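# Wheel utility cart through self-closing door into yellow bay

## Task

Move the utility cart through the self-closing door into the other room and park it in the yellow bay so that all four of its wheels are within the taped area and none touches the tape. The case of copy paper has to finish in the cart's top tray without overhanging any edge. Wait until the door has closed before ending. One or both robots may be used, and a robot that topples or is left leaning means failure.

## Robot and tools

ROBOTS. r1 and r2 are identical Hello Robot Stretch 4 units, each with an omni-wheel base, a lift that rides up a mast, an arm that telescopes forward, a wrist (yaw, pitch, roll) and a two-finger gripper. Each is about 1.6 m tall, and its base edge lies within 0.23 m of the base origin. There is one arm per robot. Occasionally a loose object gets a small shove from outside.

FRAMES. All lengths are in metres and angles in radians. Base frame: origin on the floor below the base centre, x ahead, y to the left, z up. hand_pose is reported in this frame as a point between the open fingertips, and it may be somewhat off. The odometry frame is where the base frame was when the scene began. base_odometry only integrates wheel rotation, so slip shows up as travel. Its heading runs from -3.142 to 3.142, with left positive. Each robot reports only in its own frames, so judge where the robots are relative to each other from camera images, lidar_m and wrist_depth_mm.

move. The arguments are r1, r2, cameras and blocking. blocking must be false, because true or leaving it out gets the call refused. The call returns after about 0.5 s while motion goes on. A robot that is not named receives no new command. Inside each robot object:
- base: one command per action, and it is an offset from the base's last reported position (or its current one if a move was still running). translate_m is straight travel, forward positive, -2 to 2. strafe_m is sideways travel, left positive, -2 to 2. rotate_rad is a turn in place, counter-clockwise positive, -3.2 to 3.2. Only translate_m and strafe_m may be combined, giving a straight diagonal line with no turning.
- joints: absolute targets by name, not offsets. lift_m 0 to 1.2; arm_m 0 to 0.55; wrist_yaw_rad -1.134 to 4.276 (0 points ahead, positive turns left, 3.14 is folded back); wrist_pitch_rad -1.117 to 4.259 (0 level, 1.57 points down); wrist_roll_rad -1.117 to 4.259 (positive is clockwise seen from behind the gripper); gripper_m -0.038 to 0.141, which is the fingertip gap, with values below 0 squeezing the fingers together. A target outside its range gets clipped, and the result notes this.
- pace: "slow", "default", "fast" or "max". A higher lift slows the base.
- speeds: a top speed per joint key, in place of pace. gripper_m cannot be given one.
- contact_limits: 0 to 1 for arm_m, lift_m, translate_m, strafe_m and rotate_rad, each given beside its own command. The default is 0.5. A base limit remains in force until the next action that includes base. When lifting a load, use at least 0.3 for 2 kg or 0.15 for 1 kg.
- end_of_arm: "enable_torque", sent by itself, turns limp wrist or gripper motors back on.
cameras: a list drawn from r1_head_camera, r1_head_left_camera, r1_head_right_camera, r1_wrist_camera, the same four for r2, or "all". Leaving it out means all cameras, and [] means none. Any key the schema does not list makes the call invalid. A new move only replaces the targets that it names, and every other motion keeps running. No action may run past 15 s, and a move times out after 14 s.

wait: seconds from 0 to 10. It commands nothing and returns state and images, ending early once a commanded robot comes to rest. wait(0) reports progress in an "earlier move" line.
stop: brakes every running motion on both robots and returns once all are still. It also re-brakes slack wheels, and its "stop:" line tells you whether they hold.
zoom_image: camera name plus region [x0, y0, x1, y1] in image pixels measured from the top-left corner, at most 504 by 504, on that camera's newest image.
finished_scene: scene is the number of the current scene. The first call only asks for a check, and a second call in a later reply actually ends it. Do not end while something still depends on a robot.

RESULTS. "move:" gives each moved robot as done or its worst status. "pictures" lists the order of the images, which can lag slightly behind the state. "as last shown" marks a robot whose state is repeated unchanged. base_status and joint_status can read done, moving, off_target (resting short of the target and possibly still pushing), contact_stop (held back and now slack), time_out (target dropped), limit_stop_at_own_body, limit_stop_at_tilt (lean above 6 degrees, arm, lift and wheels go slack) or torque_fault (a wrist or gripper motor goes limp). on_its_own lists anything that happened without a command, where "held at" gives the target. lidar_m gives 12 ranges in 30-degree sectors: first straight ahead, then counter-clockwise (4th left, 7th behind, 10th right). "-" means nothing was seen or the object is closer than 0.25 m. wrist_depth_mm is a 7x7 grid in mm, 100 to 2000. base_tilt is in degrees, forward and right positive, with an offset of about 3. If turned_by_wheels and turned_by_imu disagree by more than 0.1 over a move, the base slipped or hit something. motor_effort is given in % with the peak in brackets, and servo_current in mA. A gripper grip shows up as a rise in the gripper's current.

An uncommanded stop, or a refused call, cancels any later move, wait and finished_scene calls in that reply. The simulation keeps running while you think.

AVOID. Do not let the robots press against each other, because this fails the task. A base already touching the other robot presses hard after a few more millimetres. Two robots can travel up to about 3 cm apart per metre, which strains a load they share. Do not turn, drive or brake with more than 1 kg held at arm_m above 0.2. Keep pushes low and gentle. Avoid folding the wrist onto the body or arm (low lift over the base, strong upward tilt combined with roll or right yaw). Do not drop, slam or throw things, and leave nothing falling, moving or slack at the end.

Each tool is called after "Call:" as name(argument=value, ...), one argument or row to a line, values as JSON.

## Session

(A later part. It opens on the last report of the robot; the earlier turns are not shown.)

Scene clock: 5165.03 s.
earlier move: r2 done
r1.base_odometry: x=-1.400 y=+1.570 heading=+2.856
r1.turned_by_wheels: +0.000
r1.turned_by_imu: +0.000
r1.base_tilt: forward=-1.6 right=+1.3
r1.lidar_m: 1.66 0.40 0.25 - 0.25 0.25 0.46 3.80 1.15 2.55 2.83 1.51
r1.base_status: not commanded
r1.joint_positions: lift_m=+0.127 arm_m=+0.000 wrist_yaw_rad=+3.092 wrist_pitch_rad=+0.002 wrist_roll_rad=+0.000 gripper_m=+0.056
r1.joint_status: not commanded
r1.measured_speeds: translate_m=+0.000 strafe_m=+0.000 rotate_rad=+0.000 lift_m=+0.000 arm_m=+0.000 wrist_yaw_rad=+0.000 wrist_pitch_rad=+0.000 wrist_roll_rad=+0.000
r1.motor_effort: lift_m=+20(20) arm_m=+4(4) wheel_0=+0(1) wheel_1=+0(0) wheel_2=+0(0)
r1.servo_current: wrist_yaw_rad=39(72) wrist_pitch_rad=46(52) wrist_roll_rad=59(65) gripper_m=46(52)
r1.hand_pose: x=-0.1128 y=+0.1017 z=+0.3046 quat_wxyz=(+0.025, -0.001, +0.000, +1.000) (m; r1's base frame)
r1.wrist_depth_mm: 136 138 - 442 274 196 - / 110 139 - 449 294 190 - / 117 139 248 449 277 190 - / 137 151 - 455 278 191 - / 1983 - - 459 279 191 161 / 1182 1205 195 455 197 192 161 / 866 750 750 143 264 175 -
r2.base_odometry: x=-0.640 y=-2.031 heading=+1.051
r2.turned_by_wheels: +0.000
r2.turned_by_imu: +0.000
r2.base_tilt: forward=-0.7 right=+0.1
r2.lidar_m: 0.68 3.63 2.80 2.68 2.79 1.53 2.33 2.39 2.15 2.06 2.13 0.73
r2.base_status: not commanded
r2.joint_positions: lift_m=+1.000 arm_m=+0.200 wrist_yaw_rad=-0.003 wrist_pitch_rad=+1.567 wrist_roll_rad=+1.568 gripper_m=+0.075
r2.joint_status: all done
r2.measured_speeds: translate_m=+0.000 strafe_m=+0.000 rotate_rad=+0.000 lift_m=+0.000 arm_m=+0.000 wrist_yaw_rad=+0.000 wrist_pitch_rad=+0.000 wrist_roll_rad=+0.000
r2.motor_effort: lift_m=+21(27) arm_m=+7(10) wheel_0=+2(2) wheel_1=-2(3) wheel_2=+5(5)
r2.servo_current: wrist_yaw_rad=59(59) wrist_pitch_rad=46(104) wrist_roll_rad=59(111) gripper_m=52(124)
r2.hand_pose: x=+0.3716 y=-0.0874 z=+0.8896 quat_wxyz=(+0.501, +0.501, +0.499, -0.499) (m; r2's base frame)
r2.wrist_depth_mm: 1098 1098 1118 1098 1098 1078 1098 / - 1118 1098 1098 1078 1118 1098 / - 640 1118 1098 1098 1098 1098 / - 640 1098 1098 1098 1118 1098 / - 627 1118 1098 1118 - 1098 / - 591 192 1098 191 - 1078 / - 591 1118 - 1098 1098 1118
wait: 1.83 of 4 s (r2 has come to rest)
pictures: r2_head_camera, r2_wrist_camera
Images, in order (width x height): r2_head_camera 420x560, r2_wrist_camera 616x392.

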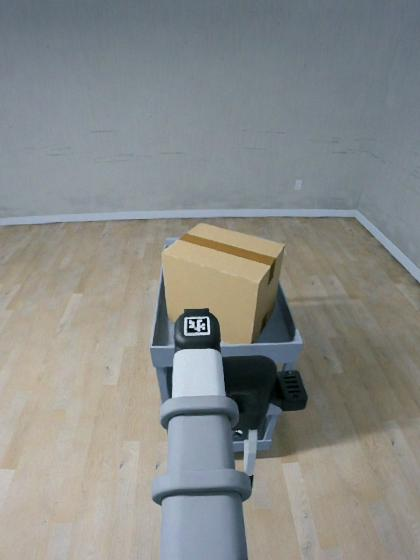

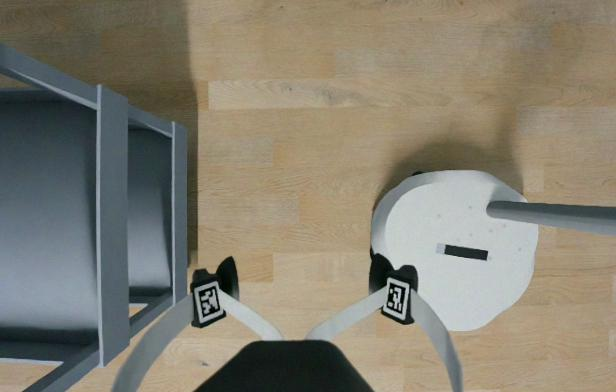

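Call:
move(
  blocking=false,
  cameras=[],
  r2={"base": {"translate_m": 0.29, "strafe_m": -0.011}, "joints": {"lift_m": 1.065}},
)

Call:
wait(
  seconds=4,
  cameras=["r2_wrist_camera"],
)

Scene clock: 5180.53 s.
move: r2 moving
r1.base_odometry: x=-1.400 y=+1.570 heading=+2.856
r1.turned_by_wheels: +0.000
r1.turned_by_imu: +0.000
r1.base_tilt: forward=-1.6 right=+1.3
r1.lidar_m: 1.67 0.34 0.25 - 0.25 0.25 0.47 3.79 1.15 2.55 2.83 1.54
r1.base_status: not commanded
r1.joint_positions: lift_m=+0.127 arm_m=+0.000 wrist_yaw_rad=+3.092 wrist_pitch_rad=+0.002 wrist_roll_rad=+0.000 gripper_m=+0.056
r1.joint_status: not commanded
r1.measured_speeds: translate_m=+0.000 strafe_m=+0.000 rotate_rad=+0.000 lift_m=+0.000 arm_m=+0.000 wrist_yaw_rad=+0.000 wrist_pitch_rad=+0.000 wrist_roll_rad=+0.000
r1.motor_effort: lift_m=+20(20) arm_m=+4(4) wheel_0=+0(0) wheel_1=+0(0) wheel_2=+0(0)
r1.servo_current: wrist_yaw_rad=52(52) wrist_pitch_rad=46(52) wrist_roll_rad=52(59) gripper_m=46(46)
r1.hand_pose: x=-0.1128 y=+0.1017 z=+0.3046 quat_wxyz=(+0.025, -0.001, +0.000, +1.000) (m; r1's base frame)
r1.wrist_depth_mm: 136 138 - 439 272 196 - / 110 138 - 442 294 190 - / 117 139 249 449 279 190 - / 136 150 - 449 279 191 - / 1983 - - 455 279 191 161 / 1182 1182 194 459 196 191 162 / 842 750 750 143 264 175 -
r2.base_odometry: x=-0.623 y=-2.005 heading=+1.051
r2.turned_by_wheels: +0.000
r2.turned_by_imu: +0.001
r2.base_tilt: forward=-0.7 right=+0.1
r2.lidar_m: 0.65 3.60 2.79 2.67 2.78 1.54 2.35 2.44 2.17 2.06 2.15 0.69
r2.base_status: translate_m moving; strafe_m moving
r2.joint_positions: lift_m=+1.037 arm_m=+0.200 wrist_yaw_rad=-0.003 wrist_pitch_rad=+1.567 wrist_roll_rad=+1.568 gripper_m=+0.075
r2.joint_status: lift_m moving
r2.measured_speeds: translate_m=+0.122 strafe_m=-0.004 rotate_rad=+0.003 lift_m=+0.135 arm_m=+0.000 wrist_yaw_rad=+0.000 wrist_pitch_rad=+0.000 wrist_roll_rad=+0.000
r2.motor_effort: lift_m=+22(26) arm_m=+7(8) wheel_0=+5(10) wheel_1=+6(9) wheel_2=-13(13)
r2.servo_current: wrist_yaw_rad=39(72) wrist_pitch_rad=39(52) wrist_roll_rad=52(52) gripper_m=52(59)
r2.hand_pose: x=+0.3715 y=-0.0874 z=+0.9271 quat_wxyz=(+0.501, +0.501, +0.499, -0.499) (m; r2's base frame)
r2.wrist_depth_mm: 1138 1138 1160 1160 1138 1118 1118 / - 1160 1138 1118 1118 1118 1138 / - - 1138 1138 1138 1138 1118 / - 634 1138 1138 1138 1138 1118 / - 668 1138 1138 1118 - 1138 / - 627 192 1160 192 1138 1138 / 1138 143 1138 - 1138 1138 1138
pictures: none
No camera images: "cameras" was empty.

Scene clock: 5182.47 s.
earlier move: r2 done
r1.base_odometry: x=-1.400 y=+1.570 heading=+2.856
r1.turned_by_wheels: +0.000
r1.turned_by_imu: +0.000
r1.base_tilt: forward=-1.6 right=+1.2
r1.lidar_m: 1.84 0.40 0.25 - 0.25 0.25 0.46 3.81 1.12 2.57 2.84 1.75
r1.base_status: not commanded
r1.joint_positions: lift_m=+0.127 arm_m=+0.000 wrist_yaw_rad=+3.092 wrist_pitch_rad=+0.002 wrist_roll_rad=+0.000 gripper_m=+0.056
r1.joint_status: not commanded
r1.measured_speeds: translate_m=+0.000 strafe_m=+0.000 rotate_rad=+0.000 lift_m=+0.000 arm_m=+0.000 wrist_yaw_rad=+0.000 wrist_pitch_rad=+0.000 wrist_roll_rad=+0.000
r1.motor_effort: lift_m=+20(20) arm_m=+4(4) wheel_0=+0(1) wheel_1=+0(0) wheel_2=+0(0)
r1.servo_current: wrist_yaw_rad=39(65) wrist_pitch_rad=46(52) wrist_roll_rad=46(72) gripper_m=46(46)
r1.hand_pose: x=-0.1128 y=+0.1017 z=+0.3046 quat_wxyz=(+0.025, -0.001, +0.000, +1.000) (m; r1's base frame)
r1.wrist_depth_mm: 136 138 - 439 274 196 - / 110 138 - 445 294 190 - / 117 139 248 452 277 190 - / 136 151 - 452 279 191 - / 1921 - - 455 279 192 161 / 1182 1182 195 459 197 191 161 / 842 759 750 143 263 175 -
r2.base_odometry: x=-0.486 y=-1.785 heading=+1.051
r2.turned_by_wheels: +0.000
r2.turned_by_imu: +0.000
r2.base_tilt: forward=-0.6 right=+0.0
r2.lidar_m: 0.38 0.41 2.82 2.70 2.81 1.77 1.89 2.68 2.14 2.04 2.14 0.44
r2.base_status: done
r2.joint_positions: lift_m=+1.065 arm_m=+0.200 wrist_yaw_rad=-0.002 wrist_pitch_rad=+1.567 wrist_roll_rad=+1.568 gripper_m=+0.075
r2.joint_status: all done
r2.measured_speeds: translate_m=+0.000 strafe_m=+0.000 rotate_rad=+0.000 lift_m=+0.000 arm_m=+0.000 wrist_yaw_rad=+0.000 wrist_pitch_rad=+0.000 wrist_roll_rad=+0.000
r2.motor_effort: lift_m=+21(26) arm_m=+7(8) wheel_0=+2(11) wheel_1=+2(9) wheel_2=-2(14)
r2.servo_current: wrist_yaw_rad=52(72) wrist_pitch_rad=39(52) wrist_roll_rad=46(65) gripper_m=52(59)
r2.hand_pose: x=+0.3716 y=-0.0874 z=+0.9546 quat_wxyz=(+0.501, +0.501, +0.499, -0.499) (m; r2's base frame)
r2.wrist_depth_mm: 338 340 343 1160 1160 1182 1138 / 253 - - 1182 1160 1160 1160 / 141 236 - 1160 1160 1160 1160 / 127 183 312 1160 1182 1160 1160 / 143 221 320 1182 1160 - 1182 / 163 272 188 1160 191 1160 1160 / 205 259 - - 1160 1182 1160
wait: 1.93 of 4 s (r2 has come to rest)
pictures: r2_wrist_camera
Images, in order (width x height): r2_wrist_camera 616x392.

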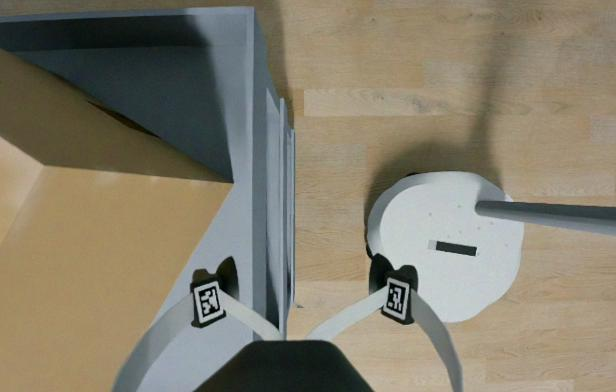

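Call:
move(
  blocking=false,
  cameras=[],
  r2={"base": {"strafe_m": 0.04}, "joints": {"lift_m": 1.19}},
)

Call:
wait(
  seconds=2,
  cameras=["r2_wrist_camera"],
)

Scene clock: 5205.70 s.
move: r2 moving
r1.base_odometry: x=-1.400 y=+1.570 heading=+2.856
r1.turned_by_wheels: +0.000
r1.turned_by_imu: +0.000
r1.base_tilt: forward=-1.5 right=+1.3
r1.lidar_m: 1.80 0.39 0.25 - 0.25 0.25 0.48 3.81 1.14 2.55 2.84 1.77
r1.base_status: not commanded
r1.joint_positions: lift_m=+0.127 arm_m=+0.000 wrist_yaw_rad=+3.092 wrist_pitch_rad=+0.002 wrist_roll_rad=+0.000 gripper_m=+0.056
r1.joint_status: not commanded
r1.measured_speeds: translate_m=+0.000 strafe_m=+0.000 rotate_rad=+0.000 lift_m=+0.000 arm_m=+0.000 wrist_yaw_rad=+0.000 wrist_pitch_rad=+0.000 wrist_roll_rad=+0.000
r1.motor_effort: lift_m=+20(20) arm_m=+4(4) wheel_0=+0(1) wheel_1=+0(0) wheel_2=+0(0)
r1.servo_current: wrist_yaw_rad=46(59) wrist_pitch_rad=39(52) wrist_roll_rad=46(65) gripper_m=39(46)
r1.hand_pose: x=-0.1128 y=+0.1017 z=+0.3046 quat_wxyz=(+0.025, -0.001, +0.000, +1.000) (m; r1's base frame)
r1.wrist_depth_mm: 136 138 - 439 273 196 - / 110 138 - 449 293 190 - / 117 139 248 452 277 190 - / 136 151 - 449 278 190 - / 1983 - - 455 281 192 162 / 1229 1229 194 459 197 192 161 / 854 759 759 143 264 176 -
r2.base_odometry: x=-0.514 y=-1.769 heading=+1.051
r2.turned_by_wheels: +0.000
r2.turned_by_imu: +0.000
r2.base_tilt: forward=-0.7 right=+0.0
r2.lidar_m: 0.40 0.44 2.79 2.66 2.76 1.77 1.83 2.72 2.21 2.08 2.18 0.41
r2.base_status: strafe_m moving
r2.joint_positions: lift_m=+1.103 arm_m=+0.200 wrist_yaw_rad=-0.002 wrist_pitch_rad=+1.567 wrist_roll_rad=+1.568 gripper_m=+0.075
r2.joint_status: lift_m moving
r2.measured_speeds: translate_m=+0.000 strafe_m=+0.075 rotate_rad=-0.001 lift_m=+0.146 arm_m=+0.000 wrist_yaw_rad=+0.000 wrist_pitch_rad=+0.000 wrist_roll_rad=+0.000
r2.motor_effort: lift_m=+24(27) arm_m=+7(7) wheel_0=-5(12) wheel_1=+2(11) wheel_2=+0(1)
r2.servo_current: wrist_yaw_rad=46(52) wrist_pitch_rad=39(46) wrist_roll_rad=39(52) gripper_m=46(65)
r2.hand_pose: x=+0.3716 y=-0.0874 z=+0.9925 quat_wxyz=(+0.501, +0.501, +0.499, -0.499) (m; r2's base frame)
r2.wrist_depth_mm: 373 402 379 1205 1182 1205 1205 / 141 191 - 1205 1182 1182 1182 / 142 180 297 1205 1205 1182 1182 / 145 216 353 1182 1205 1182 1182 / 167 267 382 1229 1182 - 1182 / 189 327 188 1182 191 1160 1205 / 236 296 - - 1182 1182 1205
pictures: none
No camera images: "cameras" was empty.

Scene clock: 5206.77 s.
earlier move: r2 done
r1.base_odometry: x=-1.400 y=+1.570 heading=+2.856
r1.turned_by_wheels: +0.000
r1.turned_by_imu: +0.000
r1.base_tilt: forward=-1.6 right=+1.3
r1.lidar_m: 1.82 0.36 0.25 - 0.25 0.25 0.50 3.80 1.14 2.58 2.82 1.78
r1.base_status: not commanded
r1.joint_positions: lift_m=+0.127 arm_m=+0.000 wrist_yaw_rad=+3.092 wrist_pitch_rad=+0.002 wrist_roll_rad=+0.000 gripper_m=+0.056
r1.joint_status: not commanded
r1.measured_speeds: translate_m=+0.000 strafe_m=+0.000 rotate_rad=+0.000 lift_m=+0.000 arm_m=+0.000 wrist_yaw_rad=+0.000 wrist_pitch_rad=+0.000 wrist_roll_rad=+0.000
r1.motor_effort: lift_m=+20(20) arm_m=+4(4) wheel_0=+0(1) wheel_1=+0(0) wheel_2=+0(0)
r1.servo_current: wrist_yaw_rad=46(59) wrist_pitch_rad=46(52) wrist_roll_rad=52(65) gripper_m=46(46)
r1.hand_pose: x=-0.1128 y=+0.1017 z=+0.3046 quat_wxyz=(+0.025, -0.001, +0.000, +1.000) (m; r1's base frame)
r1.wrist_depth_mm: 136 138 - 439 274 196 - / 110 138 - 449 293 190 - / 117 139 249 445 277 190 - / 137 150 - 455 279 191 - / 1921 - - 459 279 191 161 / 1205 1205 194 459 196 191 162 / 878 750 759 143 264 175 -
r2.base_odometry: x=-0.521 y=-1.765 heading=+1.051
r2.turned_by_wheels: +0.000
r2.turned_by_imu: +0.000
r2.base_tilt: forward=-0.6 right=+0.1
r2.lidar_m: 0.40 3.33 2.75 2.65 2.76 1.79 1.83 2.67 2.19 2.09 2.18 0.42
r2.base_status: done
r2.joint_positions: lift_m=+1.190 arm_m=+0.200 wrist_yaw_rad=-0.002 wrist_pitch_rad=+1.567 wrist_roll_rad=+1.568 gripper_m=+0.075
r2.joint_status: all done
r2.measured_speeds: translate_m=+0.000 strafe_m=+0.000 rotate_rad=+0.000 lift_m=+0.000 arm_m=+0.000 wrist_yaw_rad=+0.000 wrist_pitch_rad=+0.000 wrist_roll_rad=+0.000
r2.motor_effort: lift_m=+21(27) arm_m=+7(7) wheel_0=-1(12) wheel_1=+2(11) wheel_2=+0(1)
r2.servo_current: wrist_yaw_rad=46(52) wrist_pitch_rad=46(46) wrist_roll_rad=46(65) gripper_m=59(65)
r2.hand_pose: x=+0.3716 y=-0.0874 z=+1.0796 quat_wxyz=(+0.501, +0.501, +0.499, -0.499) (m; r2's base frame)
r2.wrist_depth_mm: 235 500 500 1281 1281 1255 1255 / 236 235 - 1281 1281 1255 1281 / 236 235 317 1281 1308 1281 1255 / 236 236 394 1281 1281 1281 1308 / 236 297 436 1308 1182 1281 1281 / 237 347 188 1281 193 1308 1281 / 250 349 - - 1308 1281 1308
wait: 1.07 of 2 s (r2 has come to rest)
pictures: r2_wrist_camera
Images, in order (width x height): r2_wrist_camera 616x392.

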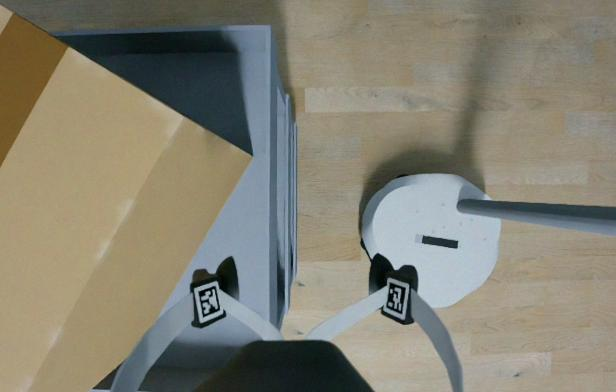

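Call:
move(
  blocking=false,
  cameras=[],
  r2={"base": {"translate_m": 0.043}, "joints": {"lift_m": 1.09, "gripper_m": 0.05}, "pace": "slow"},
)

Call:
wait(
  seconds=2,
  cameras=["r2_wrist_camera"],
)

Scene clock: 5225.50 s.
move: r2 moving
r1.base_odometry: x=-1.400 y=+1.570 heading=+2.856
r1.turned_by_wheels: +0.000
r1.turned_by_imu: +0.000
r1.base_tilt: forward=-1.6 right=+1.3
r1.lidar_m: 1.79 0.37 0.25 - 0.25 0.25 0.47 3.80 1.16 2.53 2.85 1.78
r1.base_status: not commanded
r1.joint_positions: lift_m=+0.127 arm_m=+0.000 wrist_yaw_rad=+3.092 wrist_pitch_rad=+0.002 wrist_roll_rad=+0.000 gripper_m=+0.056
r1.joint_status: not commanded
r1.measured_speeds: translate_m=+0.000 strafe_m=+0.000 rotate_rad=+0.000 lift_m=+0.000 arm_m=+0.000 wrist_yaw_rad=+0.000 wrist_pitch_rad=+0.000 wrist_roll_rad=+0.000
r1.motor_effort: lift_m=+20(20) arm_m=+4(4) wheel_0=+0(1) wheel_1=+0(0) wheel_2=+0(0)
r1.servo_current: wrist_yaw_rad=46(65) wrist_pitch_rad=39(52) wrist_roll_rad=59(65) gripper_m=39(46)
r1.hand_pose: x=-0.1128 y=+0.1017 z=+0.3046 quat_wxyz=(+0.025, -0.001, +0.000, +1.000) (m; r1's base frame)
r1.wrist_depth_mm: 136 138 - 445 273 196 - / 110 138 - 445 294 190 - / 117 139 248 449 278 191 - / 137 151 - 452 279 191 - / 1983 - - 455 281 191 162 / 1205 1205 195 462 196 191 161 / 842 750 759 143 263 175 -
r2.base_odometry: x=-0.515 y=-1.754 heading=+1.051
r2.turned_by_wheels: +0.000
r2.turned_by_imu: +0.001
r2.base_tilt: forward=-0.7 right=+0.1
r2.lidar_m: 0.39 0.44 2.79 2.63 2.76 1.78 1.84 2.70 2.21 2.10 2.17 0.41
r2.base_status: translate_m moving
r2.joint_positions: lift_m=+1.165 arm_m=+0.200 wrist_yaw_rad=-0.002 wrist_pitch_rad=+1.567 wrist_roll_rad=+1.568 gripper_m=+0.065
r2.joint_status: lift_m moving; gripper_m moving
r2.measured_speeds: translate_m=+0.049 strafe_m=+0.000 rotate_rad=+0.001 lift_m=-0.097 arm_m=+0.000 wrist_yaw_rad=+0.000 wrist_pitch_rad=+0.000 wrist_roll_rad=+0.000
r2.motor_effort: lift_m=+13(22) arm_m=+7(7) wheel_0=+4(9) wheel_1=+6(6) wheel_2=-9(10)
r2.servo_current: wrist_yaw_rad=46(59) wrist_pitch_rad=46(46) wrist_roll_rad=46(59) gripper_m=65(85)
r2.hand_pose: x=+0.3716 y=-0.0874 z=+1.0549 quat_wxyz=(+0.501, +0.501, +0.499, -0.499) (m; r2's base frame)
r2.wrist_depth_mm: 213 462 1281 1281 1229 1255 1229 / 213 213 - 1281 1281 1255 1255 / 215 213 272 1281 1281 1229 1281 / 215 214 366 1308 1229 1255 1255 / 214 257 394 1229 1281 1281 1255 / 216 314 188 1255 190 1281 1281 / 219 336 - - 1281 1281 1255
pictures: none
No camera images: "cameras" was empty.

Scene clock: 5226.70 s.
earlier move: r2 done
r1.base_odometry: x=-1.400 y=+1.570 heading=+2.856
r1.turned_by_wheels: +0.000
r1.turned_by_imu: +0.000
r1.base_tilt: forward=-1.6 right=+1.3
r1.lidar_m: 1.82 0.38 0.25 - 0.25 0.26 0.45 3.78 1.14 2.55 2.84 1.78
r1.base_status: not commanded
r1.joint_positions: lift_m=+0.127 arm_m=+0.000 wrist_yaw_rad=+3.092 wrist_pitch_rad=+0.002 wrist_roll_rad=+0.000 gripper_m=+0.056
r1.joint_status: not commanded
r1.measured_speeds: translate_m=+0.000 strafe_m=+0.000 rotate_rad=+0.000 lift_m=+0.000 arm_m=+0.000 wrist_yaw_rad=+0.000 wrist_pitch_rad=+0.000 wrist_roll_rad=+0.000
r1.motor_effort: lift_m=+20(20) arm_m=+4(4) wheel_0=+0(1) wheel_1=+0(0) wheel_2=+0(0)
r1.servo_current: wrist_yaw_rad=46(65) wrist_pitch_rad=39(52) wrist_roll_rad=46(65) gripper_m=39(46)
r1.hand_pose: x=-0.1128 y=+0.1017 z=+0.3046 quat_wxyz=(+0.025, -0.001, +0.000, +1.000) (m; r1's base frame)
r1.wrist_depth_mm: 136 138 - 439 274 196 - / 110 138 - 449 293 190 - / 117 139 248 452 278 190 - / 136 151 - 455 278 191 - / 1983 - - 459 279 191 162 / 1205 1205 195 459 196 192 161 / 842 759 768 143 264 175 -
r2.base_odometry: x=-0.499 y=-1.728 heading=+1.051
r2.turned_by_wheels: +0.000
r2.turned_by_imu: +0.000
r2.base_tilt: forward=-0.7 right=+0.1
r2.lidar_m: 0.34 0.39 2.77 2.64 2.76 1.83 1.87 2.74 2.19 2.10 2.18 0.37
r2.base_status: done
r2.joint_positions: lift_m=+1.090 arm_m=+0.200 wrist_yaw_rad=-0.002 wrist_pitch_rad=+1.567 wrist_roll_rad=+1.568 gripper_m=+0.050
r2.joint_status: all done
r2.measured_speeds: translate_m=+0.000 strafe_m=+0.000 rotate_rad=+0.000 lift_m=+0.000 arm_m=+0.000 wrist_yaw_rad=+0.000 wrist_pitch_rad=+0.000 wrist_roll_rad=+0.000
r2.motor_effort: lift_m=+14(22) arm_m=+7(7) wheel_0=+3(9) wheel_1=+4(7) wheel_2=-6(10)
r2.servo_current: wrist_yaw_rad=52(65) wrist_pitch_rad=33(46) wrist_roll_rad=52(59) gripper_m=59(104)
r2.hand_pose: x=+0.3716 y=-0.0874 z=+0.9801 quat_wxyz=(+0.501, +0.501, +0.499, -0.499) (m; r2's base frame)
r2.wrist_depth_mm: 135 135 379 1205 1182 1182 1182 / 135 135 149 1205 1182 1160 1182 / 135 135 208 1205 1182 1205 1182 / 136 143 279 1205 1205 1182 1160 / 136 183 314 1205 - - 1160 / 137 216 189 1205 190 1182 1205 / 163 206 - - - 1205 1205
wait: 1.20 of 2 s (r2 has come to rest)
pictures: r2_wrist_camera
Images, in order (width x height): r2_wrist_camera 616x392.

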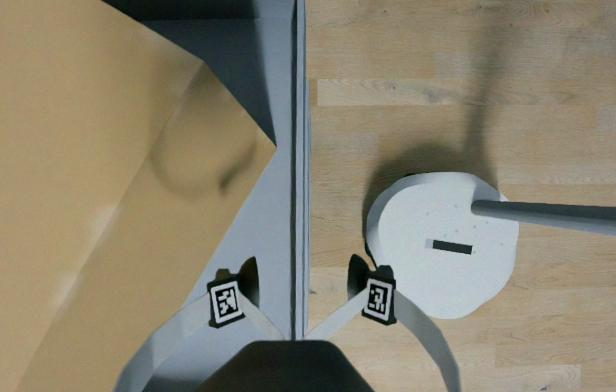

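Call:
move(
  blocking=false,
  cameras=[],
  r2={"joints": {"lift_m": 0.982}, "pace": "slow", "contact_limits": {"lift_m": 0.2}},
)

Call:
wait(
  seconds=2,
  cameras=["r2_wrist_camera", "r2_head_camera"],
)

Scene clock: 5241.80 s.
move: r2 moving
r1.base_odometry: x=-1.400 y=+1.570 heading=+2.856
r1.turned_by_wheels: +0.000
r1.turned_by_imu: +0.000
r1.base_tilt: forward=-1.6 right=+1.3
r1.lidar_m: 1.83 0.39 0.25 - 0.25 0.25 0.47 3.80 1.15 2.57 2.84 1.79
r1.base_status: not commanded
r1.joint_positions: lift_m=+0.127 arm_m=+0.000 wrist_yaw_rad=+3.092 wrist_pitch_rad=+0.002 wrist_roll_rad=+0.000 gripper_m=+0.056
r1.joint_status: not commanded
r1.measured_speeds: translate_m=+0.000 strafe_m=+0.000 rotate_rad=+0.000 lift_m=+0.000 arm_m=+0.000 wrist_yaw_rad=+0.000 wrist_pitch_rad=+0.000 wrist_roll_rad=+0.000
r1.motor_effort: lift_m=+20(20) arm_m=+4(4) wheel_0=+0(1) wheel_1=+0(0) wheel_2=+0(0)
r1.servo_current: wrist_yaw_rad=39(59) wrist_pitch_rad=39(46) wrist_roll_rad=52(52) gripper_m=46(46)
r1.hand_pose: x=-0.1128 y=+0.1017 z=+0.3046 quat_wxyz=(+0.025, -0.001, +0.000, +1.000) (m; r1's base frame)
r1.wrist_depth_mm: 136 138 - 445 274 196 - / 110 139 - 445 296 190 - / 117 139 248 449 278 190 - / 136 151 - 452 278 191 - / 1983 - - 455 279 191 161 / 1182 1205 195 459 197 191 162 / 842 759 759 144 264 175 -
r2.base_odometry: x=-0.499 y=-1.728 heading=+1.051
r2.turned_by_wheels: +0.000
r2.turned_by_imu: +0.000
r2.base_tilt: forward=-0.6 right=+0.1
r2.lidar_m: 0.34 0.39 2.75 2.65 2.75 1.82 1.89 2.73 2.20 2.10 2.19 0.36
r2.base_status: not commanded
r2.joint_positions: lift_m=+1.065 arm_m=+0.200 wrist_yaw_rad=-0.002 wrist_pitch_rad=+1.567 wrist_roll_rad=+1.568 gripper_m=+0.050
r2.joint_status: lift_m moving
r2.measured_speeds: translate_m=+0.000 strafe_m=+0.000 rotate_rad=+0.000 lift_m=-0.097 arm_m=+0.000 wrist_yaw_rad=+0.000 wrist_pitch_rad=+0.000 wrist_roll_rad=+0.000
r2.motor_effort: lift_m=+16(16) arm_m=+7(7) wheel_0=+3(4) wheel_1=+5(5) wheel_2=-6(6)
r2.servo_current: wrist_yaw_rad=46(52) wrist_pitch_rad=39(46) wrist_roll_rad=39(59) gripper_m=46(65)
r2.contact_limits: lift_m 0.2
r2.hand_pose: x=+0.3716 y=-0.0874 z=+0.9549 quat_wxyz=(+0.501, +0.501, +0.499, -0.499) (m; r2's base frame)
r2.wrist_depth_mm: 112 111 - 1160 1160 1138 1160 / 112 115 149 1160 1160 1138 1160 / 113 116 207 1182 1182 1160 1160 / 113 148 264 1160 1182 1160 1138 / 114 183 309 1182 1042 - 1160 / 125 216 190 1160 189 1182 1182 / 163 206 - - - 1160 1160
pictures: none
No camera images: "cameras" was empty.

Scene clock: 5243.07 s.
earlier move: r2 done
r1.base_odometry: x=-1.400 y=+1.570 heading=+2.856
r1.turned_by_wheels: +0.000
r1.turned_by_imu: +0.000
r1.base_tilt: forward=-1.6 right=+1.3
r1.lidar_m: 1.82 0.36 0.25 - 0.25 0.25 0.47 3.82 1.15 2.52 2.82 1.78
r1.base_status: not commanded
r1.joint_positions: lift_m=+0.127 arm_m=+0.000 wrist_yaw_rad=+3.092 wrist_pitch_rad=+0.002 wrist_roll_rad=+0.000 gripper_m=+0.056
r1.joint_status: not commanded
r1.measured_speeds: translate_m=+0.000 strafe_m=+0.000 rotate_rad=+0.000 lift_m=+0.000 arm_m=+0.000 wrist_yaw_rad=+0.000 wrist_pitch_rad=+0.000 wrist_roll_rad=+0.000
r1.motor_effort: lift_m=+20(20) arm_m=+4(4) wheel_0=+0(1) wheel_1=+0(0) wheel_2=+0(0)
r1.servo_current: wrist_yaw_rad=46(72) wrist_pitch_rad=39(52) wrist_roll_rad=46(65) gripper_m=46(46)
r1.hand_pose: x=-0.1128 y=+0.1017 z=+0.3046 quat_wxyz=(+0.025, -0.001, +0.000, +1.000) (m; r1's base frame)
r1.wrist_depth_mm: 136 138 - 442 274 196 - / 110 139 - 445 293 190 - / 117 139 250 449 278 190 - / 136 151 - 452 278 191 - / 1863 - - 455 279 192 161 / 1205 1182 194 459 196 192 161 / 854 759 750 143 264 175 -
r2.base_odometry: x=-0.499 y=-1.728 heading=+1.051
r2.turned_by_wheels: +0.000
r2.turned_by_imu: +0.000
r2.base_tilt: forward=-0.7 right=+0.1
r2.lidar_m: 0.36 0.37 2.77 2.62 2.75 1.79 1.87 2.76 2.20 2.09 2.20 0.37
r2.base_status: not commanded
r2.joint_positions: lift_m=+0.982 arm_m=+0.200 wrist_yaw_rad=-0.002 wrist_pitch_rad=+1.567 wrist_roll_rad=+1.568 gripper_m=+0.050
r2.joint_status: all done
r2.measured_speeds: translate_m=+0.000 strafe_m=+0.000 rotate_rad=+0.000 lift_m=+0.000 arm_m=+0.000 wrist_yaw_rad=+0.000 wrist_pitch_rad=+0.000 wrist_roll_rad=+0.000
r2.motor_effort: lift_m=+14(16) arm_m=+7(7) wheel_0=+3(4) wheel_1=+5(5) wheel_2=-6(6)
r2.servo_current: wrist_yaw_rad=52(52) wrist_pitch_rad=39(46) wrist_roll_rad=52(65) gripper_m=52(65)
r2.contact_limits: lift_m 0.2
r2.hand_pose: x=+0.3716 y=-0.0874 z=+0.8721 quat_wxyz=(+0.501, +0.501, +0.499, -0.499) (m; r2's base frame)
r2.wrist_depth_mm: - - - 1118 1078 1098 1078 / - 114 149 1078 1078 1060 1078 / - 120 208 1078 1098 1078 1078 / 107 148 246 1078 1078 878 1078 / 117 183 254 1078 1078 - 1078 / 134 206 189 236 190 - 1098 / 163 206 - - - 1078 1060
wait: 1.27 of 2 s (r2 has come to rest)
pictures: r2_head_camera, r2_wrist_camera
Images, in order (width x height): r2_head_camera 420x560, r2_wrist_camera 616x392.

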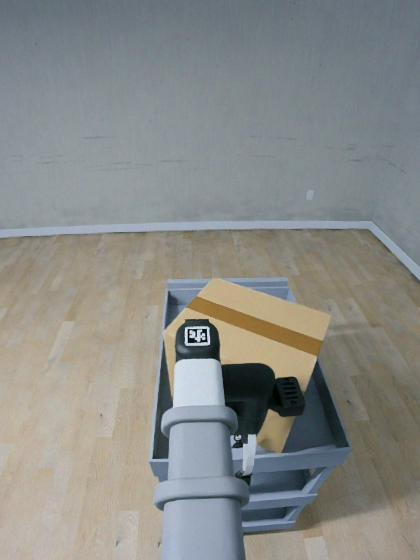

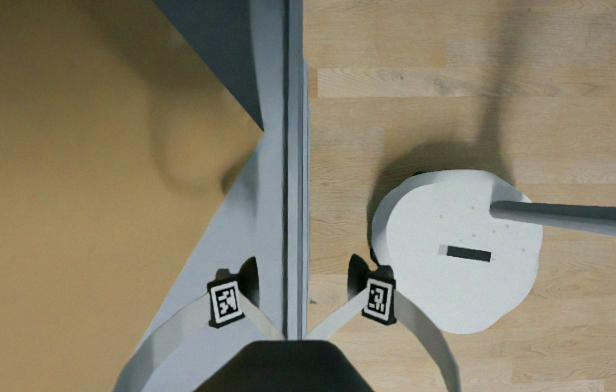

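Call:
move(
  blocking=false,
  cameras=[],
  r2={"joints": {"gripper_m": -0.02}},
)

Call:
wait(
  seconds=2,
  cameras=["r2_wrist_camera"],
)

Scene clock: 5249.77 s.
move: r2 moving
r1.base_odometry: x=-1.400 y=+1.570 heading=+2.856
r1.turned_by_wheels: +0.000
r1.turned_by_imu: +0.000
r1.base_tilt: forward=-1.6 right=+1.2
r1.lidar_m: 1.83 0.40 0.25 - 0.25 0.25 0.44 3.80 1.14 2.56 2.84 1.80
r1.base_status: not commanded
r1.joint_positions: lift_m=+0.127 arm_m=+0.000 wrist_yaw_rad=+3.092 wrist_pitch_rad=+0.002 wrist_roll_rad=+0.000 gripper_m=+0.056
r1.joint_status: not commanded
r1.measured_speeds: translate_m=+0.000 strafe_m=+0.000 rotate_rad=+0.000 lift_m=+0.000 arm_m=+0.000 wrist_yaw_rad=+0.000 wrist_pitch_rad=+0.000 wrist_roll_rad=+0.000
r1.motor_effort: lift_m=+20(20) arm_m=+4(4) wheel_0=+0(1) wheel_1=+0(1) wheel_2=+0(0)
r1.servo_current: wrist_yaw_rad=39(78) wrist_pitch_rad=39(52) wrist_roll_rad=46(72) gripper_m=39(46)
r1.hand_pose: x=-0.1128 y=+0.1017 z=+0.3046 quat_wxyz=(+0.025, -0.001, +0.000, +1.000) (m; r1's base frame)
r1.wrist_depth_mm: 136 138 - 442 274 196 - / 110 139 - 445 294 191 - / 117 139 247 449 277 190 - / 136 151 - 452 278 191 - / 1983 - - 455 281 191 162 / 1182 1182 194 459 196 191 162 / 866 759 759 143 263 175 -
r2.base_odometry: x=-0.499 y=-1.728 heading=+1.051
r2.turned_by_wheels: +0.000
r2.turned_by_imu: +0.000
r2.base_tilt: forward=-0.7 right=+0.0
r2.lidar_m: 0.35 0.40 2.74 2.65 2.73 1.83 1.87 2.75 2.19 2.08 2.18 0.37
r2.base_status: not commanded
r2.joint_positions: lift_m=+0.982 arm_m=+0.200 wrist_yaw_rad=-0.002 wrist_pitch_rad=+1.567 wrist_roll_rad=+1.568 gripper_m=+0.030
r2.joint_status: gripper_m moving
r2.measured_speeds: translate_m=+0.000 strafe_m=+0.000 rotate_rad=+0.000 lift_m=+0.000 arm_m=+0.000 wrist_yaw_rad=+0.000 wrist_pitch_rad=+0.000 wrist_roll_rad=+0.000
r2.motor_effort: lift_m=+14(14) arm_m=+7(7) wheel_0=+3(4) wheel_1=+5(5) wheel_2=-6(6)
r2.servo_current: wrist_yaw_rad=46(52) wrist_pitch_rad=46(46) wrist_roll_rad=52(59) gripper_m=130(130)
r2.contact_limits: lift_m 0.2
r2.hand_pose: x=+0.3716 y=-0.0874 z=+0.8721 quat_wxyz=(+0.501, +0.501, +0.499, -0.499) (m; r2's base frame)
r2.wrist_depth_mm: - - - 1098 1078 1078 1060 / - 114 149 1078 1078 1078 1060 / - 120 208 1098 1098 1078 1078 / 107 148 246 1078 1078 878 1078 / 117 183 253 1078 1078 - 1078 / 134 216 190 211 189 - 1078 / 163 230 - - - 1078 1078
pictures: none
No camera images: "cameras" was empty.

Scene clock: 5250.70 s.
earlier move: r2 done
r1.base_odometry: x=-1.400 y=+1.570 heading=+2.856
r1.turned_by_wheels: +0.000
r1.turned_by_imu: +0.000
r1.base_tilt: forward=-1.6 right=+1.3
r1.lidar_m: 1.83 0.36 0.25 - 0.25 0.25 0.49 3.79 1.15 2.58 2.84 1.80
r1.base_status: not commanded
r1.joint_positions: lift_m=+0.127 arm_m=+0.000 wrist_yaw_rad=+3.092 wrist_pitch_rad=+0.002 wrist_roll_rad=+0.000 gripper_m=+0.056
r1.joint_status: not commanded
r1.measured_speeds: translate_m=+0.000 strafe_m=+0.000 rotate_rad=+0.000 lift_m=+0.000 arm_m=+0.000 wrist_yaw_rad=+0.000 wrist_pitch_rad=+0.000 wrist_roll_rad=+0.000
r1.motor_effort: lift_m=+20(20) arm_m=+4(4) wheel_0=+0(1) wheel_1=+0(1) wheel_2=+0(0)
r1.servo_current: wrist_yaw_rad=52(78) wrist_pitch_rad=46(52) wrist_roll_rad=59(72) gripper_m=46(46)
r1.hand_pose: x=-0.1128 y=+0.1017 z=+0.3046 quat_wxyz=(+0.025, -0.001, +0.000, +1.000) (m; r1's base frame)
r1.wrist_depth_mm: 136 138 - 442 274 197 - / 110 138 - 442 296 190 - / 117 139 248 445 277 190 - / 137 151 - 452 278 191 - / 1983 - - 455 279 191 161 / 1182 1205 195 459 197 191 161 / 854 759 750 143 264 175 -
r2.base_odometry: x=-0.499 y=-1.728 heading=+1.051
r2.turned_by_wheels: +0.000
r2.turned_by_imu: +0.000
r2.base_tilt: forward=-0.7 right=+0.0
r2.lidar_m: 0.34 0.38 2.78 2.64 2.77 1.81 1.87 2.73 2.18 2.10 2.17 0.37
r2.base_status: not commanded
r2.joint_positions: lift_m=+0.982 arm_m=+0.200 wrist_yaw_rad=-0.001 wrist_pitch_rad=+1.567 wrist_roll_rad=+1.568 gripper_m=-0.019
r2.joint_status: all done
r2.measured_speeds: translate_m=+0.000 strafe_m=+0.000 rotate_rad=+0.000 lift_m=+0.000 arm_m=+0.000 wrist_yaw_rad=+0.000 wrist_pitch_rad=+0.000 wrist_roll_rad=+0.000
r2.motor_effort: lift_m=+15(15) arm_m=+5(7) wheel_0=+3(4) wheel_1=+4(5) wheel_2=-5(6)
r2.servo_current: wrist_yaw_rad=52(59) wrist_pitch_rad=39(46) wrist_roll_rad=46(65) gripper_m=98(156)
r2.contact_limits: lift_m 0.2
r2.hand_pose: x=+0.3717 y=-0.0874 z=+0.8720 quat_wxyz=(+0.501, +0.501, +0.499, -0.499) (m; r2's base frame)
r2.wrist_depth_mm: - - - 1078 1078 1078 1060 / - - 139 1078 1098 1078 1078 / - 119 206 1098 1078 1118 1060 / - 138 239 1078 1078 820 1060 / 109 167 264 217 1098 - 1098 / 125 207 182 202 178 - 1060 / 153 196 - - - 1078 1078
wait: 0.93 of 2 s (r2 has come to rest)
pictures: r2_wrist_camera
Images, in order (width x height): r2_wrist_camera 616x392.

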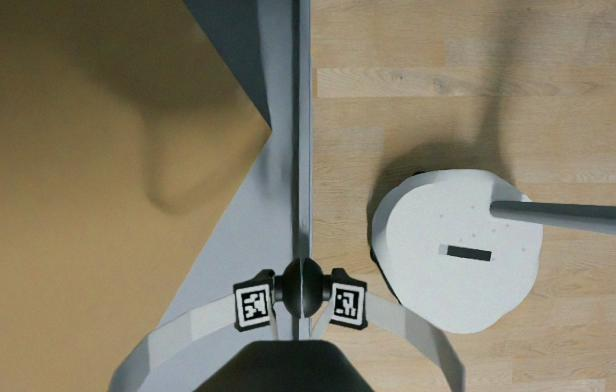

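Call:
move(
  blocking=false,
  cameras=[],
  r2={"base": {"rotate_rad": 0.115}, "joints": {"wrist_roll_rad": 1.68}, "speeds": {"wrist_roll_rad": 0.4}, "pace": "slow"},
)

Call:
wait(
  seconds=2,
  cameras=[],
)

Call:
move(
  blocking=false,
  cameras=[],
  r2={"base": {"rotate_rad": 0.115}, "joints": {"wrist_roll_rad": 1.75}, "speeds": {"wrist_roll_rad": 0.4}, "pace": "slow"},
)

Call:
wait(
  seconds=2,
  cameras=["r2_wrist_camera", "r2_head_camera"],
)

Scene clock: 5279.47 s.
move: r2 moving
r1.base_odometry: x=-1.400 y=+1.570 heading=+2.856
r1.turned_by_wheels: +0.000
r1.turned_by_imu: +0.000
r1.base_tilt: forward=-1.6 right=+1.3
r1.lidar_m: 1.83 0.38 0.25 - 0.25 0.25 0.48 3.81 1.12 2.57 2.82 1.81
r1.base_status: not commanded
r1.joint_positions: lift_m=+0.127 arm_m=+0.000 wrist_yaw_rad=+3.092 wrist_pitch_rad=+0.002 wrist_roll_rad=+0.000 gripper_m=+0.056
r1.joint_status: not commanded
r1.measured_speeds: translate_m=+0.000 strafe_m=+0.000 rotate_rad=+0.000 lift_m=+0.000 arm_m=+0.000 wrist_yaw_rad=+0.000 wrist_pitch_rad=+0.000 wrist_roll_rad=+0.000
r1.motor_effort: lift_m=+20(20) arm_m=+4(4) wheel_0=+0(1) wheel_1=+0(0) wheel_2=+0(0)
r1.servo_current: wrist_yaw_rad=46(52) wrist_pitch_rad=39(46) wrist_roll_rad=59(59) gripper_m=46(46)
r1.hand_pose: x=-0.1128 y=+0.1017 z=+0.3046 quat_wxyz=(+0.025, -0.001, +0.000, +1.000) (m; r1's base frame)
r1.wrist_depth_mm: 136 138 - 445 273 196 - / 110 138 - 449 294 190 - / 117 139 248 455 278 190 - / 136 151 - 452 278 191 - / 1921 - - 459 279 191 161 / 1160 1205 195 459 197 192 162 / 854 750 750 144 265 175 -
r2.base_odometry: x=-0.499 y=-1.728 heading=+1.149
r2.turned_by_wheels: +0.098
r2.turned_by_imu: +0.095
r2.base_tilt: forward=-0.7 right=+0.1
r2.lidar_m: 0.35 3.38 2.69 2.64 2.81 1.80 2.69 2.77 2.13 2.10 0.44 0.36
r2.base_status: rotate_rad moving
r2.joint_positions: lift_m=+0.982 arm_m=+0.200 wrist_yaw_rad=-0.001 wrist_pitch_rad=+1.568 wrist_roll_rad=+1.678 gripper_m=-0.019
r2.joint_status: wrist_roll_rad moving
r2.measured_speeds: translate_m=-0.001 strafe_m=+0.000 rotate_rad=+0.192 lift_m=+0.000 arm_m=+0.000 wrist_yaw_rad=+0.000 wrist_pitch_rad=+0.002 wrist_roll_rad=+0.003
r2.motor_effort: lift_m=+15(15) arm_m=+6(6) wheel_0=-10(10) wheel_1=-4(8) wheel_2=-9(11)
r2.servo_current: wrist_yaw_rad=52(59) wrist_pitch_rad=39(46) wrist_roll_rad=46(78) gripper_m=85(98)
r2.contact_limits: lift_m 0.2
r2.hand_pose: x=+0.3714 y=-0.0874 z=+0.8720 quat_wxyz=(+0.473, +0.527, +0.472, -0.526) (m; r2's base frame)
r2.wrist_depth_mm: - 110 134 1098 1078 1078 1078 / - 117 176 304 1098 1098 1060 / - 133 224 1060 1078 1098 1078 / 106 160 241 1098 1078 - 1078 / 126 198 - 216 - - 1098 / 138 219 183 202 180 1098 1078 / 172 232 - - - 1078 1098
pictures: none
No camera images: "cameras" was empty.

Scene clock: 5279.93 s.
earlier move: r2 done
r1.base_odometry: x=-1.400 y=+1.570 heading=+2.856
r1.turned_by_wheels: +0.000
r1.turned_by_imu: +0.000
r1.base_tilt: forward=-1.6 right=+1.3
r1.lidar_m: 1.83 0.38 0.25 - 0.25 0.25 0.47 3.80 1.16 2.56 2.83 1.81
r1.base_status: not commanded
r1.joint_positions: lift_m=+0.127 arm_m=+0.000 wrist_yaw_rad=+3.092 wrist_pitch_rad=+0.002 wrist_roll_rad=+0.000 gripper_m=+0.056
r1.joint_status: not commanded
r1.measured_speeds: translate_m=+0.000 strafe_m=+0.000 rotate_rad=+0.000 lift_m=+0.000 arm_m=+0.000 wrist_yaw_rad=+0.000 wrist_pitch_rad=+0.000 wrist_roll_rad=+0.000
r1.motor_effort: lift_m=+20(20) arm_m=+4(4) wheel_0=+0(1) wheel_1=+0(0) wheel_2=+0(0)
r1.servo_current: wrist_yaw_rad=52(72) wrist_pitch_rad=39(46) wrist_roll_rad=52(59) gripper_m=39(46)
r1.hand_pose: x=-0.1128 y=+0.1017 z=+0.3046 quat_wxyz=(+0.025, -0.001, +0.000, +1.000) (m; r1's base frame)
r1.wrist_depth_mm: 136 138 - 439 274 197 - / 110 138 - 442 293 189 - / 117 138 248 449 278 190 - / 136 151 - 452 277 191 - / 1983 - - 459 279 191 162 / 1205 1182 194 459 196 192 161 / 831 759 750 144 265 175 -
r2.base_odometry: x=-0.499 y=-1.728 heading=+1.165
r2.turned_by_wheels: +0.016
r2.turned_by_imu: +0.015
r2.base_tilt: forward=-0.7 right=+0.0
r2.lidar_m: 0.36 3.42 2.72 2.65 2.84 1.81 2.68 2.75 2.13 2.09 0.46 0.35
r2.base_status: done
r2.joint_positions: lift_m=+0.982 arm_m=+0.200 wrist_yaw_rad=-0.001 wrist_pitch_rad=+1.568 wrist_roll_rad=+1.678 gripper_m=-0.019
r2.joint_status: all done
r2.measured_speeds: translate_m=+0.000 strafe_m=+0.000 rotate_rad=+0.000 lift_m=+0.000 arm_m=+0.000 wrist_yaw_rad=+0.000 wrist_pitch_rad=+0.000 wrist_roll_rad=+0.000
r2.motor_effort: lift_m=+15(15) arm_m=+6(6) wheel_0=-7(10) wheel_1=-5(8) wheel_2=-8(11)
r2.servo_current: wrist_yaw_rad=39(59) wrist_pitch_rad=46(46) wrist_roll_rad=39(78) gripper_m=98(98)
r2.contact_limits: lift_m 0.2
r2.hand_pose: x=+0.3713 y=-0.0874 z=+0.8720 quat_wxyz=(+0.473, +0.527, +0.472, -0.526) (m; r2's base frame)
r2.wrist_depth_mm: - 106 137 1098 1098 1098 1098 / - 119 173 293 1078 1098 1098 / - 133 224 1078 1078 1078 1078 / - 162 256 1078 1098 809 1078 / 128 196 - 216 - - 1098 / 143 232 183 202 180 1078 1098 / 184 223 - - - 1098 1078
wait: 0.47 of 2 s (r2 has come to rest)
pictures: none
No camera images: "cameras" was empty.

Scene clock: 5280.43 s.
move: r2 moving
r1.base_odometry: x=-1.400 y=+1.570 heading=+2.856
r1.turned_by_wheels: +0.000
r1.turned_by_imu: +0.000
r1.base_tilt: forward=-1.6 right=+1.3
r1.lidar_m: 1.81 0.37 0.25 - 0.25 0.25 0.46 3.78 1.16 2.55 2.84 1.79
r1.base_status: not commanded
r1.joint_positions: lift_m=+0.127 arm_m=+0.000 wrist_yaw_rad=+3.092 wrist_pitch_rad=+0.002 wrist_roll_rad=+0.000 gripper_m=+0.056
r1.joint_status: not commanded
r1.measured_speeds: translate_m=+0.000 strafe_m=+0.000 rotate_rad=+0.000 lift_m=+0.000 arm_m=+0.000 wrist_yaw_rad=+0.000 wrist_pitch_rad=+0.000 wrist_roll_rad=+0.000
r1.motor_effort: lift_m=+20(20) arm_m=+4(4) wheel_0=-1(1) wheel_1=+0(0) wheel_2=+0(0)
r1.servo_current: wrist_yaw_rad=52(65) wrist_pitch_rad=46(52) wrist_roll_rad=46(59) gripper_m=39(46)
r1.hand_pose: x=-0.1128 y=+0.1017 z=+0.3046 quat_wxyz=(+0.025, -0.001, +0.000, +1.000) (m; r1's base frame)
r1.wrist_depth_mm: 136 138 - 445 274 197 - / 110 138 - 449 293 189 - / 117 139 249 452 277 190 - / 137 151 - 452 278 191 - / 1983 - - 455 279 192 162 / 1205 1205 195 462 196 192 161 / 854 750 741 144 264 176 -
r2.base_odometry: x=-0.499 y=-1.728 heading=+1.264
r2.turned_by_wheels: +0.099
r2.turned_by_imu: +0.096
r2.base_tilt: forward=-0.7 right=+0.1
r2.lidar_m: 0.37 3.20 2.65 2.64 2.99 1.82 2.67 2.53 2.10 2.09 0.42 0.35
r2.base_status: rotate_rad moving
r2.joint_positions: lift_m=+0.982 arm_m=+0.200 wrist_yaw_rad=-0.001 wrist_pitch_rad=+1.570 wrist_roll_rad=+1.748 gripper_m=-0.019
r2.joint_status: wrist_roll_rad moving
r2.measured_speeds: translate_m=+0.000 strafe_m=-0.002 rotate_rad=+0.188 lift_m=+0.000 arm_m=+0.000 wrist_yaw_rad=+0.000 wrist_pitch_rad=+0.001 wrist_roll_rad=+0.002
r2.motor_effort: lift_m=+15(15) arm_m=+6(7) wheel_0=-6(11) wheel_1=-7(9) wheel_2=-9(12)
r2.servo_current: wrist_yaw_rad=39(52) wrist_pitch_rad=46(46) wrist_roll_rad=46(85) gripper_m=91(98)
r2.contact_limits: lift_m 0.2
r2.hand_pose: x=+0.3709 y=-0.0874 z=+0.8720 quat_wxyz=(+0.454, +0.543, +0.453, -0.542) (m; r2's base frame)
r2.wrist_depth_mm: - 122 171 235 1098 1098 1078 / 106 140 207 294 1078 1118 1098 / 118 157 247 1098 1098 1098 1098 / 129 194 287 1078 1098 - 1098 / 150 235 - 215 1118 - 1098 / 182 267 182 202 180 1078 1098 / 214 124 - - - 1078 1098
pictures: none
No camera images: "cameras" was empty.

Scene clock: 5280.90 s.
earlier move: r2 done
r1.base_odometry: x=-1.400 y=+1.570 heading=+2.856
r1.turned_by_wheels: +0.000
r1.turned_by_imu: +0.000
r1.base_tilt: forward=-1.6 right=+1.2
r1.lidar_m: 1.83 0.34 0.25 - 0.25 0.25 0.47 3.78 1.14 2.56 2.85 1.78
r1.base_status: not commanded
r1.joint_positions: lift_m=+0.127 arm_m=+0.000 wrist_yaw_rad=+3.092 wrist_pitch_rad=+0.002 wrist_roll_rad=+0.000 gripper_m=+0.056
r1.joint_status: not commanded
r1.measured_speeds: translate_m=+0.000 strafe_m=+0.000 rotate_rad=+0.000 lift_m=+0.000 arm_m=+0.000 wrist_yaw_rad=+0.000 wrist_pitch_rad=+0.000 wrist_roll_rad=+0.000
r1.motor_effort: lift_m=+20(20) arm_m=+4(4) wheel_0=+0(1) wheel_1=+0(0) wheel_2=+0(0)
r1.servo_current: wrist_yaw_rad=46(65) wrist_pitch_rad=46(52) wrist_roll_rad=46(59) gripper_m=33(46)
r1.hand_pose: x=-0.1128 y=+0.1017 z=+0.3046 quat_wxyz=(+0.025, -0.001, +0.000, +1.000) (m; r1's base frame)
r1.wrist_depth_mm: 136 138 - 442 274 196 - / 110 138 - 445 293 190 - / 117 139 248 452 278 190 - / 136 151 - 452 278 191 - / 1863 - - 452 278 191 162 / 1182 1205 195 459 197 192 162 / 854 759 750 143 262 175 -
r2.base_odometry: x=-0.499 y=-1.728 heading=+1.278
r2.turned_by_wheels: +0.014
r2.turned_by_imu: +0.014
r2.base_tilt: forward=-0.7 right=+0.0
r2.lidar_m: 0.35 3.18 2.68 2.65 3.01 1.81 2.65 2.51 2.11 2.09 0.40 0.35
r2.base_status: done
r2.joint_positions: lift_m=+0.982 arm_m=+0.200 wrist_yaw_rad=-0.001 wrist_pitch_rad=+1.570 wrist_roll_rad=+1.748 gripper_m=-0.019
r2.joint_status: all done
r2.measured_speeds: translate_m=+0.000 strafe_m=+0.000 rotate_rad=+0.000 lift_m=+0.000 arm_m=+0.000 wrist_yaw_rad=+0.000 wrist_pitch_rad=+0.000 wrist_roll_rad=+0.000
r2.motor_effort: lift_m=+15(15) arm_m=+7(7) wheel_0=-8(12) wheel_1=-4(9) wheel_2=-8(12)
r2.servo_current: wrist_yaw_rad=46(52) wrist_pitch_rad=39(46) wrist_roll_rad=52(85) gripper_m=91(98)
r2.contact_limits: lift_m 0.2
r2.hand_pose: x=+0.3709 y=-0.0874 z=+0.8720 quat_wxyz=(+0.454, +0.543, +0.453, -0.542) (m; r2's base frame)
r2.wrist_depth_mm: - 120 168 243 1098 1078 1078 / 107 140 210 257 1078 1098 1098 / 118 159 247 - 1098 1098 1098 / 128 202 286 1098 1098 - 1098 / 158 244 - 216 1078 - 1098 / 191 271 182 202 180 1118 1098 / 233 124 - - - 1098 1078
wait: 0.47 of 2 s (r2 has come to rest)
pictures: r2_head_camera, r2_wrist_camera
Images, in order (width x height): r2_head_camera 420x560, r2_wrist_camera 616x392.

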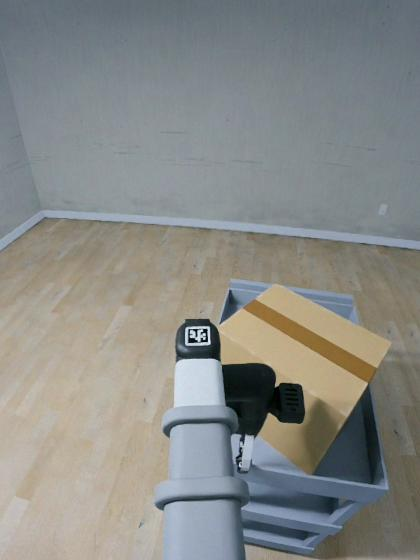

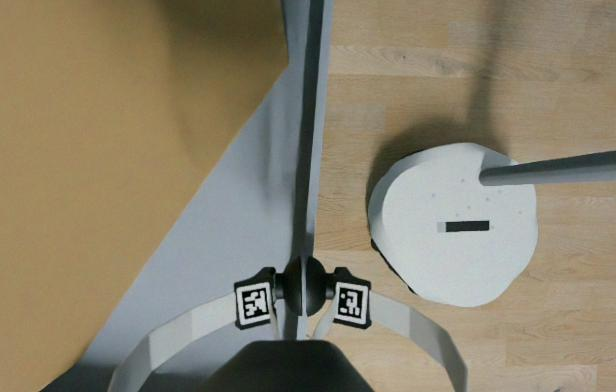

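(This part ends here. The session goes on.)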